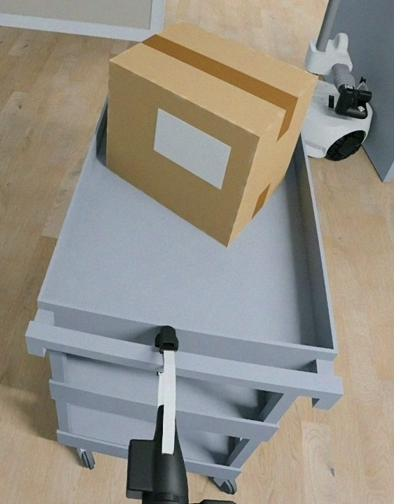

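Call:
move(
  r2={"base": {"translate_m": 0.2, "strafe_m": 0.0}},
  blocking=false,
  cameras=[],
)

Call:
wait(
  seconds=3,
  cameras=["r2_head_camera", "r2_wrist_camera"],
)

Scene clock: 2564.33 s.
move: r2 moving
r1.base_odometry: x=-1.400 y=+1.566 heading=+2.857
r1.turned_by_wheels: +0.000
r1.turned_by_imu: +0.000
r1.base_tilt: forward=-1.6 right=+1.3
r1.lidar_m: 1.57 0.39 0.25 - 0.25 0.25 0.44 3.80 1.12 2.56 2.86 1.06
r1.base_status: not commanded
r1.joint_positions: lift_m=+0.127 arm_m=+0.000 wrist_yaw_rad=+3.092 wrist_pitch_rad=+0.002 wrist_roll_rad=+0.000 gripper_m=+0.056
r1.joint_status: not commanded
r1.measured_speeds: translate_m=+0.000 strafe_m=+0.000 rotate_rad=+0.000 lift_m=+0.000 arm_m=+0.000 wrist_yaw_rad=+0.000 wrist_pitch_rad=+0.000 wrist_roll_rad=+0.000
r1.motor_effort: lift_m=+20(20) arm_m=+4(4) wheel_0=-6(7) wheel_1=+9(9) wheel_2=-2(3)
r1.servo_current: wrist_yaw_rad=52(59) wrist_pitch_rad=46(46) wrist_roll_rad=39(65) gripper_m=46(46)
r1.hand_pose: x=-0.1128 y=+0.1017 z=+0.3046 quat_wxyz=(+0.025, -0.001, +0.000, +1.000) (m; r1's base frame)
r1.wrist_depth_mm: 136 138 - 442 273 197 - / 109 138 - 445 276 191 - / 116 139 251 449 277 191 161 / 135 153 - 452 279 191 - / 1921 - - 455 279 193 163 / 1182 1205 194 452 198 193 163 / 842 750 759 144 264 176 -
r2.base_odometry: x=-0.436 y=-1.641 heading=-1.835
r2.turned_by_wheels: +0.001
r2.turned_by_imu: +0.001
r2.base_tilt: forward=-0.7 right=+0.0
r2.lidar_m: 0.40 2.41 2.06 2.05 2.37 3.00 3.04 3.14 2.70 2.69 0.46 0.42
r2.base_status: translate_m moving; strafe_m moving
r2.joint_positions: lift_m=+0.682 arm_m=+0.000 wrist_yaw_rad=-0.152 wrist_pitch_rad=+0.002 wrist_roll_rad=+1.564 gripper_m=-0.019
r2.joint_status: not commanded
r2.measured_speeds: translate_m=+0.123 strafe_m=-0.001 rotate_rad=-0.001 lift_m=+0.000 arm_m=+0.000 wrist_yaw_rad=+0.005 wrist_pitch_rad=+0.000 wrist_roll_rad=+0.000
r2.motor_effort: lift_m=+16(16) arm_m=+4(4) wheel_0=+12(12) wheel_1=+8(9) wheel_2=-14(16)
r2.servo_current: wrist_yaw_rad=52(59) wrist_pitch_rad=46(52) wrist_roll_rad=46(59) gripper_m=78(78)
r2.hand_pose: x=+0.4427 y=-0.1301 z=+0.8598 quat_wxyz=(+0.707, +0.703, -0.053, -0.055) (m; r2's base frame)
r2.wrist_depth_mm: - - - 152 209 1537 - / - - 535 155 213 - - / - 466 449 159 218 - - / - - 496 163 224 831 - / - - 564 167 229 - - / - - 190 171 180 - - / - - - - 240 1863 477
pictures: none
No camera images: "cameras" was empty.

Scene clock: 2565.90 s.
earlier move: r2 done
r1.base_odometry: x=-1.400 y=+1.566 heading=+2.857
r1.turned_by_wheels: +0.000
r1.turned_by_imu: +0.000
r1.base_tilt: forward=-1.6 right=+1.3
r1.lidar_m: 1.94 0.37 0.25 - 0.26 0.25 0.46 3.81 1.15 2.56 1.17 0.93
r1.base_status: not commanded
r1.joint_positions: lift_m=+0.127 arm_m=+0.000 wrist_yaw_rad=+3.092 wrist_pitch_rad=+0.002 wrist_roll_rad=+0.000 gripper_m=+0.056
r1.joint_status: not commanded
r1.measured_speeds: translate_m=+0.000 strafe_m=+0.000 rotate_rad=+0.000 lift_m=+0.000 arm_m=+0.000 wrist_yaw_rad=+0.000 wrist_pitch_rad=+0.000 wrist_roll_rad=+0.000
r1.motor_effort: lift_m=+20(20) arm_m=+4(4) wheel_0=-7(7) wheel_1=+9(9) wheel_2=-2(3)
r1.servo_current: wrist_yaw_rad=59(65) wrist_pitch_rad=39(52) wrist_roll_rad=33(65) gripper_m=46(52)
r1.hand_pose: x=-0.1128 y=+0.1017 z=+0.3046 quat_wxyz=(+0.025, -0.001, +0.000, +1.000) (m; r1's base frame)
r1.wrist_depth_mm: 136 138 - 442 276 197 - / 109 138 - 449 276 190 - / 116 139 250 449 278 191 162 / 135 152 - 452 278 192 - / 1983 - - 452 279 193 162 / 1205 1182 195 455 197 192 163 / 842 750 750 143 264 176 -
r2.base_odometry: x=-0.480 y=-1.803 heading=-1.835
r2.turned_by_wheels: +0.000
r2.turned_by_imu: +0.001
r2.base_tilt: forward=-0.7 right=+0.1
r2.lidar_m: 0.42 2.35 2.00 2.00 2.33 3.21 3.22 3.17 2.74 2.74 0.45 0.42
r2.base_status: done
r2.joint_positions: lift_m=+0.682 arm_m=+0.000 wrist_yaw_rad=-0.149 wrist_pitch_rad=+0.002 wrist_roll_rad=+1.564 gripper_m=-0.019
r2.joint_status: not commanded
r2.measured_speeds: translate_m=+0.000 strafe_m=+0.000 rotate_rad=+0.000 lift_m=+0.000 arm_m=+0.000 wrist_yaw_rad=+0.000 wrist_pitch_rad=+0.000 wrist_roll_rad=+0.000
r2.motor_effort: lift_m=+16(16) arm_m=+5(5) wheel_0=+5(12) wheel_1=+3(10) wheel_2=-3(16)
r2.servo_current: wrist_yaw_rad=39(59) wrist_pitch_rad=46(52) wrist_roll_rad=46(65) gripper_m=78(78)
r2.hand_pose: x=+0.4431 y=-0.1293 z=+0.8598 quat_wxyz=(+0.707, +0.703, -0.052, -0.054) (m; r2's base frame)
r2.wrist_depth_mm: - - - 150 206 715 - / - - 521 154 211 - - / - 459 445 157 219 - - / - - 500 162 222 831 - / - - 569 167 229 - - / - - 190 171 179 1708 - / - - - - 242 1863 466
wait: 1.57 of 3 s (r2 has come to rest)
pictures: r2_head_camera, r2_wrist_camera
Images, in order (width x height): r2_head_camera 420x560, r2_wrist_camera 616x392.

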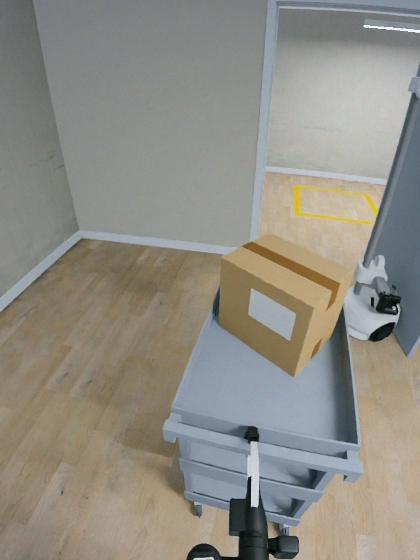

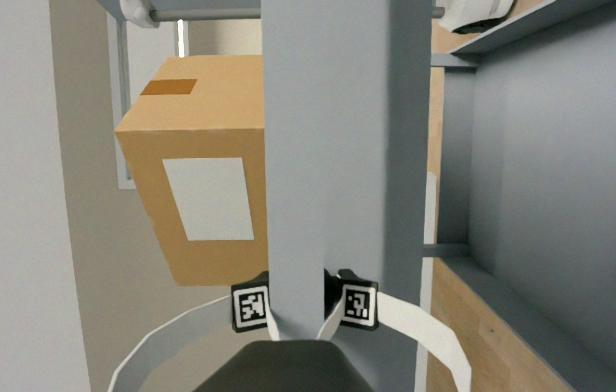

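Call:
move(
  r2={"base": {"translate_m": 0.155, "strafe_m": -0.008}},
  blocking=false,
  cameras=[],
)

Call:
wait(
  seconds=3,
  cameras=["r2_head_camera"],
)

Scene clock: 2582.13 s.
move: r2 moving
r1.base_odometry: x=-1.400 y=+1.566 heading=+2.857
r1.turned_by_wheels: +0.000
r1.turned_by_imu: +0.000
r1.base_tilt: forward=-1.6 right=+1.3
r1.lidar_m: 1.94 0.37 0.25 - 0.25 0.25 0.44 3.81 1.13 2.57 1.12 0.90
r1.base_status: not commanded
r1.joint_positions: lift_m=+0.127 arm_m=+0.000 wrist_yaw_rad=+3.092 wrist_pitch_rad=+0.002 wrist_roll_rad=+0.000 gripper_m=+0.056
r1.joint_status: not commanded
r1.measured_speeds: translate_m=+0.000 strafe_m=+0.000 rotate_rad=+0.000 lift_m=+0.000 arm_m=+0.000 wrist_yaw_rad=+0.000 wrist_pitch_rad=+0.000 wrist_roll_rad=+0.000
r1.motor_effort: lift_m=+20(20) arm_m=+4(4) wheel_0=-6(7) wheel_1=+9(9) wheel_2=-2(3)
r1.servo_current: wrist_yaw_rad=65(65) wrist_pitch_rad=46(46) wrist_roll_rad=59(65) gripper_m=46(46)
r1.hand_pose: x=-0.1128 y=+0.1017 z=+0.3046 quat_wxyz=(+0.025, -0.001, +0.000, +1.000) (m; r1's base frame)
r1.wrist_depth_mm: 136 138 - 436 274 198 - / 109 138 - 439 276 191 - / 116 139 250 445 277 191 162 / 135 153 - 449 278 192 - / 1983 - - 452 281 192 163 / 1182 1255 195 455 196 193 163 / 854 759 750 143 264 176 -
r2.base_odometry: x=-0.490 y=-1.833 heading=-1.835
r2.turned_by_wheels: +0.000
r2.turned_by_imu: +0.001
r2.base_tilt: forward=-0.7 right=+0.0
r2.lidar_m: 0.42 2.35 1.99 2.00 2.34 3.23 3.26 3.14 2.75 2.76 0.44 0.41
r2.base_status: translate_m moving; strafe_m moving
r2.joint_positions: lift_m=+0.682 arm_m=+0.000 wrist_yaw_rad=-0.149 wrist_pitch_rad=+0.002 wrist_roll_rad=+1.564 gripper_m=-0.019
r2.joint_status: not commanded
r2.measured_speeds: translate_m=+0.122 strafe_m=-0.006 rotate_rad=-0.001 lift_m=+0.000 arm_m=+0.000 wrist_yaw_rad=+0.000 wrist_pitch_rad=+0.000 wrist_roll_rad=+0.000
r2.motor_effort: lift_m=+16(16) arm_m=+4(4) wheel_0=+9(15) wheel_1=+7(8) wheel_2=-14(15)
r2.servo_current: wrist_yaw_rad=46(52) wrist_pitch_rad=39(46) wrist_roll_rad=46(59) gripper_m=72(78)
r2.hand_pose: x=+0.4431 y=-0.1293 z=+0.8598 quat_wxyz=(+0.707, +0.703, -0.052, -0.054) (m; r2's base frame)
r2.wrist_depth_mm: - - - 148 204 699 - / - - 508 153 210 759 - / - 462 445 156 216 - - / - - 500 161 221 820 - / - - 574 167 227 - - / - - 190 170 179 1756 - / - - - - - 1808 466
pictures: none
No camera images: "cameras" was empty.

Scene clock: 2583.50 s.
earlier move: r2 done
r1.base_odometry: x=-1.400 y=+1.566 heading=+2.857
r1.turned_by_wheels: +0.000
r1.turned_by_imu: +0.000
r1.base_tilt: forward=-1.6 right=+1.3
r1.lidar_m: 5.04 0.39 0.25 - 0.25 0.25 0.42 3.79 1.16 2.56 0.96 0.82
r1.base_status: not commanded
r1.joint_positions: lift_m=+0.127 arm_m=+0.000 wrist_yaw_rad=+3.092 wrist_pitch_rad=+0.002 wrist_roll_rad=+0.000 gripper_m=+0.056
r1.joint_status: not commanded
r1.measured_speeds: translate_m=+0.000 strafe_m=+0.000 rotate_rad=+0.000 lift_m=+0.000 arm_m=+0.000 wrist_yaw_rad=+0.000 wrist_pitch_rad=+0.000 wrist_roll_rad=+0.000
r1.motor_effort: lift_m=+20(20) arm_m=+4(4) wheel_0=-7(7) wheel_1=+9(9) wheel_2=-3(3)
r1.servo_current: wrist_yaw_rad=39(72) wrist_pitch_rad=46(46) wrist_roll_rad=46(65) gripper_m=39(46)
r1.hand_pose: x=-0.1128 y=+0.1017 z=+0.3046 quat_wxyz=(+0.025, -0.001, +0.000, +1.000) (m; r1's base frame)
r1.wrist_depth_mm: 136 138 - 439 274 196 - / 109 138 - 439 276 191 - / 116 139 250 449 277 191 162 / 135 153 - 449 278 192 - / 1983 - - 452 281 193 163 / 1182 1182 194 452 197 193 163 / 831 750 759 143 265 176 -
r2.base_odometry: x=-0.529 y=-1.951 heading=-1.835
r2.turned_by_wheels: +0.000
r2.turned_by_imu: +0.000
r2.base_tilt: forward=-0.7 right=+0.0
r2.lidar_m: 0.39 2.27 1.97 1.99 2.30 3.35 3.36 3.21 2.76 2.78 0.47 0.40
r2.base_status: done
r2.joint_positions: lift_m=+0.682 arm_m=+0.000 wrist_yaw_rad=-0.149 wrist_pitch_rad=+0.002 wrist_roll_rad=+1.564 gripper_m=-0.019
r2.joint_status: not commanded
r2.measured_speeds: translate_m=+0.000 strafe_m=+0.000 rotate_rad=+0.000 lift_m=+0.000 arm_m=+0.000 wrist_yaw_rad=+0.000 wrist_pitch_rad=+0.000 wrist_roll_rad=+0.000
r2.motor_effort: lift_m=+16(16) arm_m=+4(4) wheel_0=+3(15) wheel_1=+4(8) wheel_2=-3(15)
r2.servo_current: wrist_yaw_rad=46(59) wrist_pitch_rad=39(46) wrist_roll_rad=46(59) gripper_m=72(78)
r2.hand_pose: x=+0.4431 y=-0.1293 z=+0.8597 quat_wxyz=(+0.707, +0.703, -0.052, -0.054) (m; r2's base frame)
r2.wrist_depth_mm: - - - 152 208 1366 - / - - 535 156 213 - - / - 462 449 160 219 - - / - - 492 163 224 831 - / - - 564 168 229 - - / - - 188 172 180 - - / - - - - - 1863 480
wait: 1.37 of 3 s (r2 has come to rest)
pictures: r2_head_camera
Images, in order (width x height): r2_head_camera 420x560.

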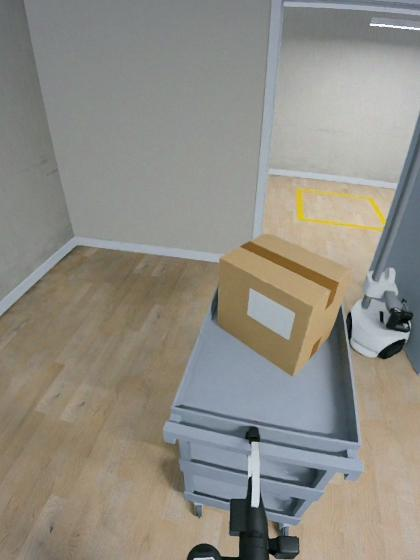

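Call:
move(
  r2={"base": {"translate_m": 0.181, "strafe_m": -0.084}},
  blocking=false,
  cameras=[],
)

Call:
wait(
  seconds=3,
  cameras=["r2_head_camera"],
)

Scene clock: 2603.03 s.
move: r2 moving
r1.base_odometry: x=-1.400 y=+1.566 heading=+2.857
r1.turned_by_wheels: +0.000
r1.turned_by_imu: +0.000
r1.base_tilt: forward=-1.6 right=+1.3
r1.lidar_m: 5.06 0.36 0.25 - 0.25 0.25 0.46 3.79 1.16 2.57 0.87 0.81
r1.base_status: not commanded
r1.joint_positions: lift_m=+0.127 arm_m=+0.000 wrist_yaw_rad=+3.092 wrist_pitch_rad=+0.002 wrist_roll_rad=+0.000 gripper_m=+0.056
r1.joint_status: not commanded
r1.measured_speeds: translate_m=+0.000 strafe_m=+0.000 rotate_rad=+0.000 lift_m=+0.000 arm_m=+0.000 wrist_yaw_rad=+0.000 wrist_pitch_rad=+0.000 wrist_roll_rad=+0.000
r1.motor_effort: lift_m=+20(20) arm_m=+4(4) wheel_0=-6(7) wheel_1=+9(9) wheel_2=-2(3)
r1.servo_current: wrist_yaw_rad=39(59) wrist_pitch_rad=46(46) wrist_roll_rad=65(65) gripper_m=46(46)
r1.hand_pose: x=-0.1128 y=+0.1017 z=+0.3046 quat_wxyz=(+0.025, -0.001, +0.000, +1.000) (m; r1's base frame)
r1.wrist_depth_mm: 136 138 - 439 274 197 - / 109 138 - 442 276 190 - / 116 138 252 449 276 190 161 / 135 153 - 452 278 192 - / - - - 449 279 193 162 / 1182 1205 195 455 196 193 163 / 842 759 768 143 265 176 -
r2.base_odometry: x=-0.551 y=-1.977 heading=-1.834
r2.turned_by_wheels: +0.001
r2.turned_by_imu: +0.001
r2.base_tilt: forward=-0.7 right=+0.0
r2.lidar_m: 0.40 2.31 1.99 1.97 2.30 3.39 3.40 3.18 2.77 2.77 0.47 0.39
r2.base_status: translate_m moving; strafe_m moving
r2.joint_positions: lift_m=+0.682 arm_m=+0.000 wrist_yaw_rad=-0.149 wrist_pitch_rad=+0.002 wrist_roll_rad=+1.564 gripper_m=-0.019
r2.joint_status: not commanded
r2.measured_speeds: translate_m=+0.122 strafe_m=-0.056 rotate_rad=-0.003 lift_m=+0.000 arm_m=+0.000 wrist_yaw_rad=+0.000 wrist_pitch_rad=+0.000 wrist_roll_rad=+0.000
r2.motor_effort: lift_m=+16(16) arm_m=+4(5) wheel_0=+16(16) wheel_1=+5(7) wheel_2=-13(17)
r2.servo_current: wrist_yaw_rad=39(46) wrist_pitch_rad=46(52) wrist_roll_rad=46(52) gripper_m=72(78)
r2.hand_pose: x=+0.4431 y=-0.1293 z=+0.8597 quat_wxyz=(+0.707, +0.703, -0.052, -0.054) (m; r2's base frame)
r2.wrist_depth_mm: - - - 153 209 1537 - / - - 554 156 214 - - / - 477 445 160 220 - - / - - 488 163 224 809 - / - - 559 167 229 - - / - - 189 171 177 - - / - - - - - 1808 488
pictures: none
No camera images: "cameras" was empty.

Scene clock: 2604.60 s.
earlier move: r2 done
r1.base_odometry: x=-1.400 y=+1.566 heading=+2.857
r1.turned_by_wheels: +0.000
r1.turned_by_imu: +0.000
r1.base_tilt: forward=-1.6 right=+1.3
r1.lidar_m: 5.06 0.36 0.25 - 0.25 0.25 0.47 3.80 1.15 2.56 0.74 0.81
r1.base_status: not commanded
r1.joint_positions: lift_m=+0.127 arm_m=+0.000 wrist_yaw_rad=+3.092 wrist_pitch_rad=+0.002 wrist_roll_rad=+0.000 gripper_m=+0.056
r1.joint_status: not commanded
r1.measured_speeds: translate_m=+0.000 strafe_m=+0.000 rotate_rad=+0.000 lift_m=+0.000 arm_m=+0.000 wrist_yaw_rad=+0.000 wrist_pitch_rad=+0.000 wrist_roll_rad=+0.000
r1.motor_effort: lift_m=+20(20) arm_m=+4(4) wheel_0=-6(7) wheel_1=+9(9) wheel_2=-2(3)
r1.servo_current: wrist_yaw_rad=46(65) wrist_pitch_rad=39(46) wrist_roll_rad=59(65) gripper_m=33(52)
r1.hand_pose: x=-0.1128 y=+0.1017 z=+0.3046 quat_wxyz=(+0.025, -0.001, +0.000, +1.000) (m; r1's base frame)
r1.wrist_depth_mm: 136 138 - 439 273 197 - / 109 138 - 445 277 190 - / 116 138 251 449 278 191 161 / 135 153 - 449 279 192 - / 1983 - - 452 281 192 163 / 1182 1205 194 455 197 193 162 / 831 750 759 143 266 176 -
r2.base_odometry: x=-0.657 y=-2.104 heading=-1.834
r2.turned_by_wheels: +0.000
r2.turned_by_imu: +0.001
r2.base_tilt: forward=-0.7 right=+0.0
r2.lidar_m: 0.39 2.33 2.00 1.99 2.33 3.55 3.56 3.14 2.74 2.73 1.52 0.42
r2.base_status: done
r2.joint_positions: lift_m=+0.682 arm_m=+0.000 wrist_yaw_rad=-0.149 wrist_pitch_rad=+0.002 wrist_roll_rad=+1.564 gripper_m=-0.019
r2.joint_status: not commanded
r2.measured_speeds: translate_m=+0.000 strafe_m=+0.000 rotate_rad=+0.000 lift_m=+0.000 arm_m=+0.000 wrist_yaw_rad=+0.000 wrist_pitch_rad=+0.000 wrist_roll_rad=+0.000
r2.motor_effort: lift_m=+16(16) arm_m=+4(5) wheel_0=+3(17) wheel_1=+4(7) wheel_2=+0(17)
r2.servo_current: wrist_yaw_rad=46(65) wrist_pitch_rad=46(52) wrist_roll_rad=59(59) gripper_m=72(85)
r2.hand_pose: x=+0.4431 y=-0.1291 z=+0.8597 quat_wxyz=(+0.707, +0.703, -0.052, -0.053) (m; r2's base frame)
r2.wrist_depth_mm: - - - 176 236 1661 1229 / - - - 235 236 1661 - / - - 549 175 236 831 - / - 484 466 174 234 842 - / - - 512 173 233 831 - / - - 191 173 180 - - / - - - - - - -
wait: 1.57 of 3 s (r2 has come to rest)
pictures: r2_head_camera
Images, in order (width x height): r2_head_camera 420x560.

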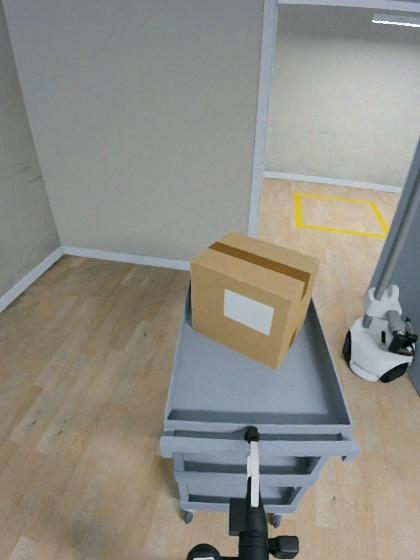

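Call:
zoom_image(
  camera="r2_head_camera",
  region=[0, 0, 140, 280],
)

Call:
zoom_image(
  camera="r2_head_camera",
  region=[180, 0, 420, 300],
)

Call:
zoom_image(
  camera="r2_head_camera",
  region=[140, 220, 420, 560],
)

Scaled by 1.800 from the camera's 420x560 image, which has a finer 1200x1600 frame.

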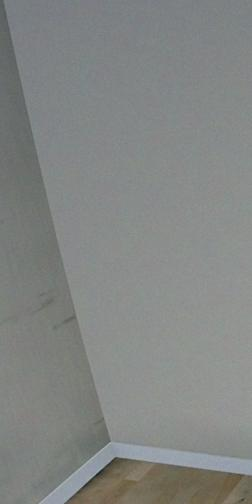

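Scaled by 1.680 from the camera's 420x560 image, which has a finer 1200x1600 frame.

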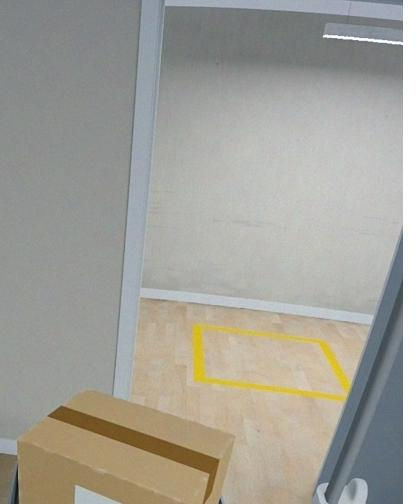

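Scaled by 1.482 from the camera's 420x560 image, which has a finer 1200x1600 frame.

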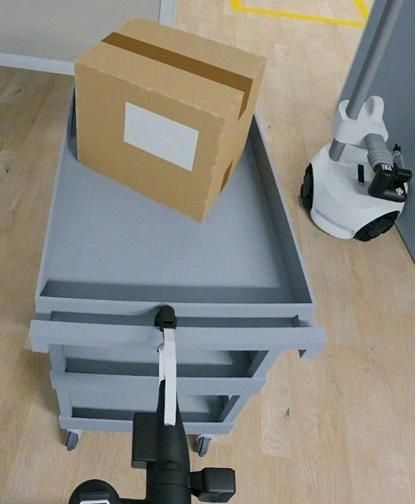

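Call:
move(
  blocking=false,
  cameras=["r1_head_camera", "r1_head_right_camera"],
)

Scene clock: 2716.77 s.
r1.base_odometry: x=-1.400 y=+1.566 heading=+2.857
r1.turned_by_wheels: +0.000
r1.turned_by_imu: +0.000
r1.base_tilt: forward=-1.6 right=+1.3
r1.lidar_m: 5.06 0.38 0.25 - 0.25 0.25 0.44 3.82 1.11 2.55 0.73 0.81
r1.base_status: not commanded
r1.joint_positions: lift_m=+0.127 arm_m=+0.000 wrist_yaw_rad=+3.092 wrist_pitch_rad=+0.002 wrist_roll_rad=+0.000 gripper_m=+0.056
r1.joint_status: not commanded
r1.measured_speeds: translate_m=+0.000 strafe_m=+0.000 rotate_rad=+0.000 lift_m=+0.000 arm_m=+0.000 wrist_yaw_rad=+0.000 wrist_pitch_rad=+0.000 wrist_roll_rad=+0.000
r1.motor_effort: lift_m=+20(20) arm_m=+4(4) wheel_0=-7(7) wheel_1=+9(9) wheel_2=-3(3)
r1.servo_current: wrist_yaw_rad=52(65) wrist_pitch_rad=33(46) wrist_roll_rad=52(65) gripper_m=33(52)
r1.hand_pose: x=-0.1128 y=+0.1017 z=+0.3046 quat_wxyz=(+0.025, -0.001, +0.000, +1.000) (m; r1's base frame)
r1.wrist_depth_mm: 136 138 - 439 276 197 - / 109 138 - 442 276 191 - / 116 139 249 449 278 191 161 / 135 153 - 452 278 192 - / - - - 452 279 192 163 / 1182 1229 195 455 196 193 162 / 842 750 750 143 264 176 -
r2.base_odometry: x=-0.657 y=-2.104 heading=-1.834
r2.turned_by_wheels: +0.000
r2.turned_by_imu: +0.000
r2.base_tilt: forward=-0.7 right=+0.1
r2.lidar_m: 0.40 2.32 2.01 2.01 2.34 3.55 3.55 3.17 2.75 2.75 1.54 0.44
r2.base_status: done
r2.joint_positions: lift_m=+0.682 arm_m=+0.000 wrist_yaw_rad=-0.149 wrist_pitch_rad=+0.002 wrist_roll_rad=+1.564 gripper_m=-0.019
r2.joint_status: not commanded
r2.measured_speeds: translate_m=+0.000 strafe_m=+0.000 rotate_rad=+0.000 lift_m=+0.000 arm_m=+0.000 wrist_yaw_rad=+0.000 wrist_pitch_rad=+0.000 wrist_roll_rad=+0.000
r2.motor_effort: lift_m=+16(16) arm_m=+4(5) wheel_0=+3(17) wheel_1=+4(7) wheel_2=+1(17)
r2.servo_current: wrist_yaw_rad=59(65) wrist_pitch_rad=39(52) wrist_roll_rad=39(59) gripper_m=72(85)
r2.hand_pose: x=+0.4431 y=-0.1291 z=+0.8597 quat_wxyz=(+0.707, +0.703, -0.052, -0.053) (m; r2's base frame)
r2.wrist_depth_mm: - - - 176 236 1708 1205 / - - - 235 236 1618 - / - - 549 174 235 820 - / - 484 469 175 234 842 - / - - 512 173 234 831 - / - - 190 173 180 - - / - - - - - - -
pictures: r1_head_camera, r1_head_right_camera
Images, in order (width x height): r1_head_camera 420x560, r1_head_right_camera 420x672.

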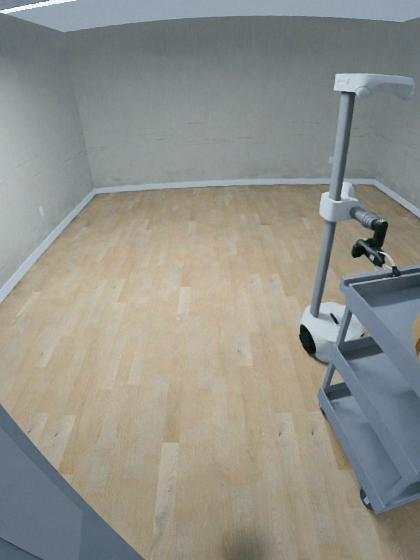

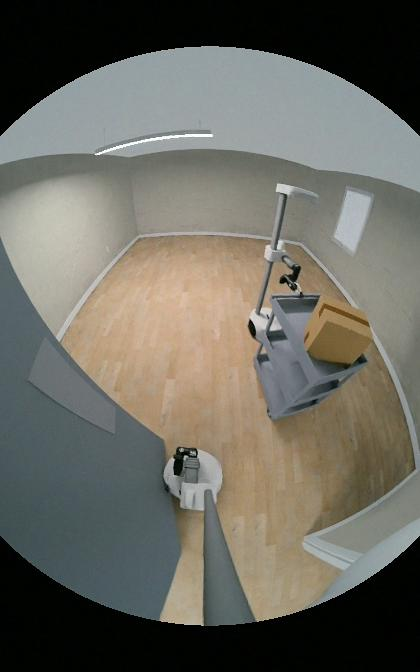

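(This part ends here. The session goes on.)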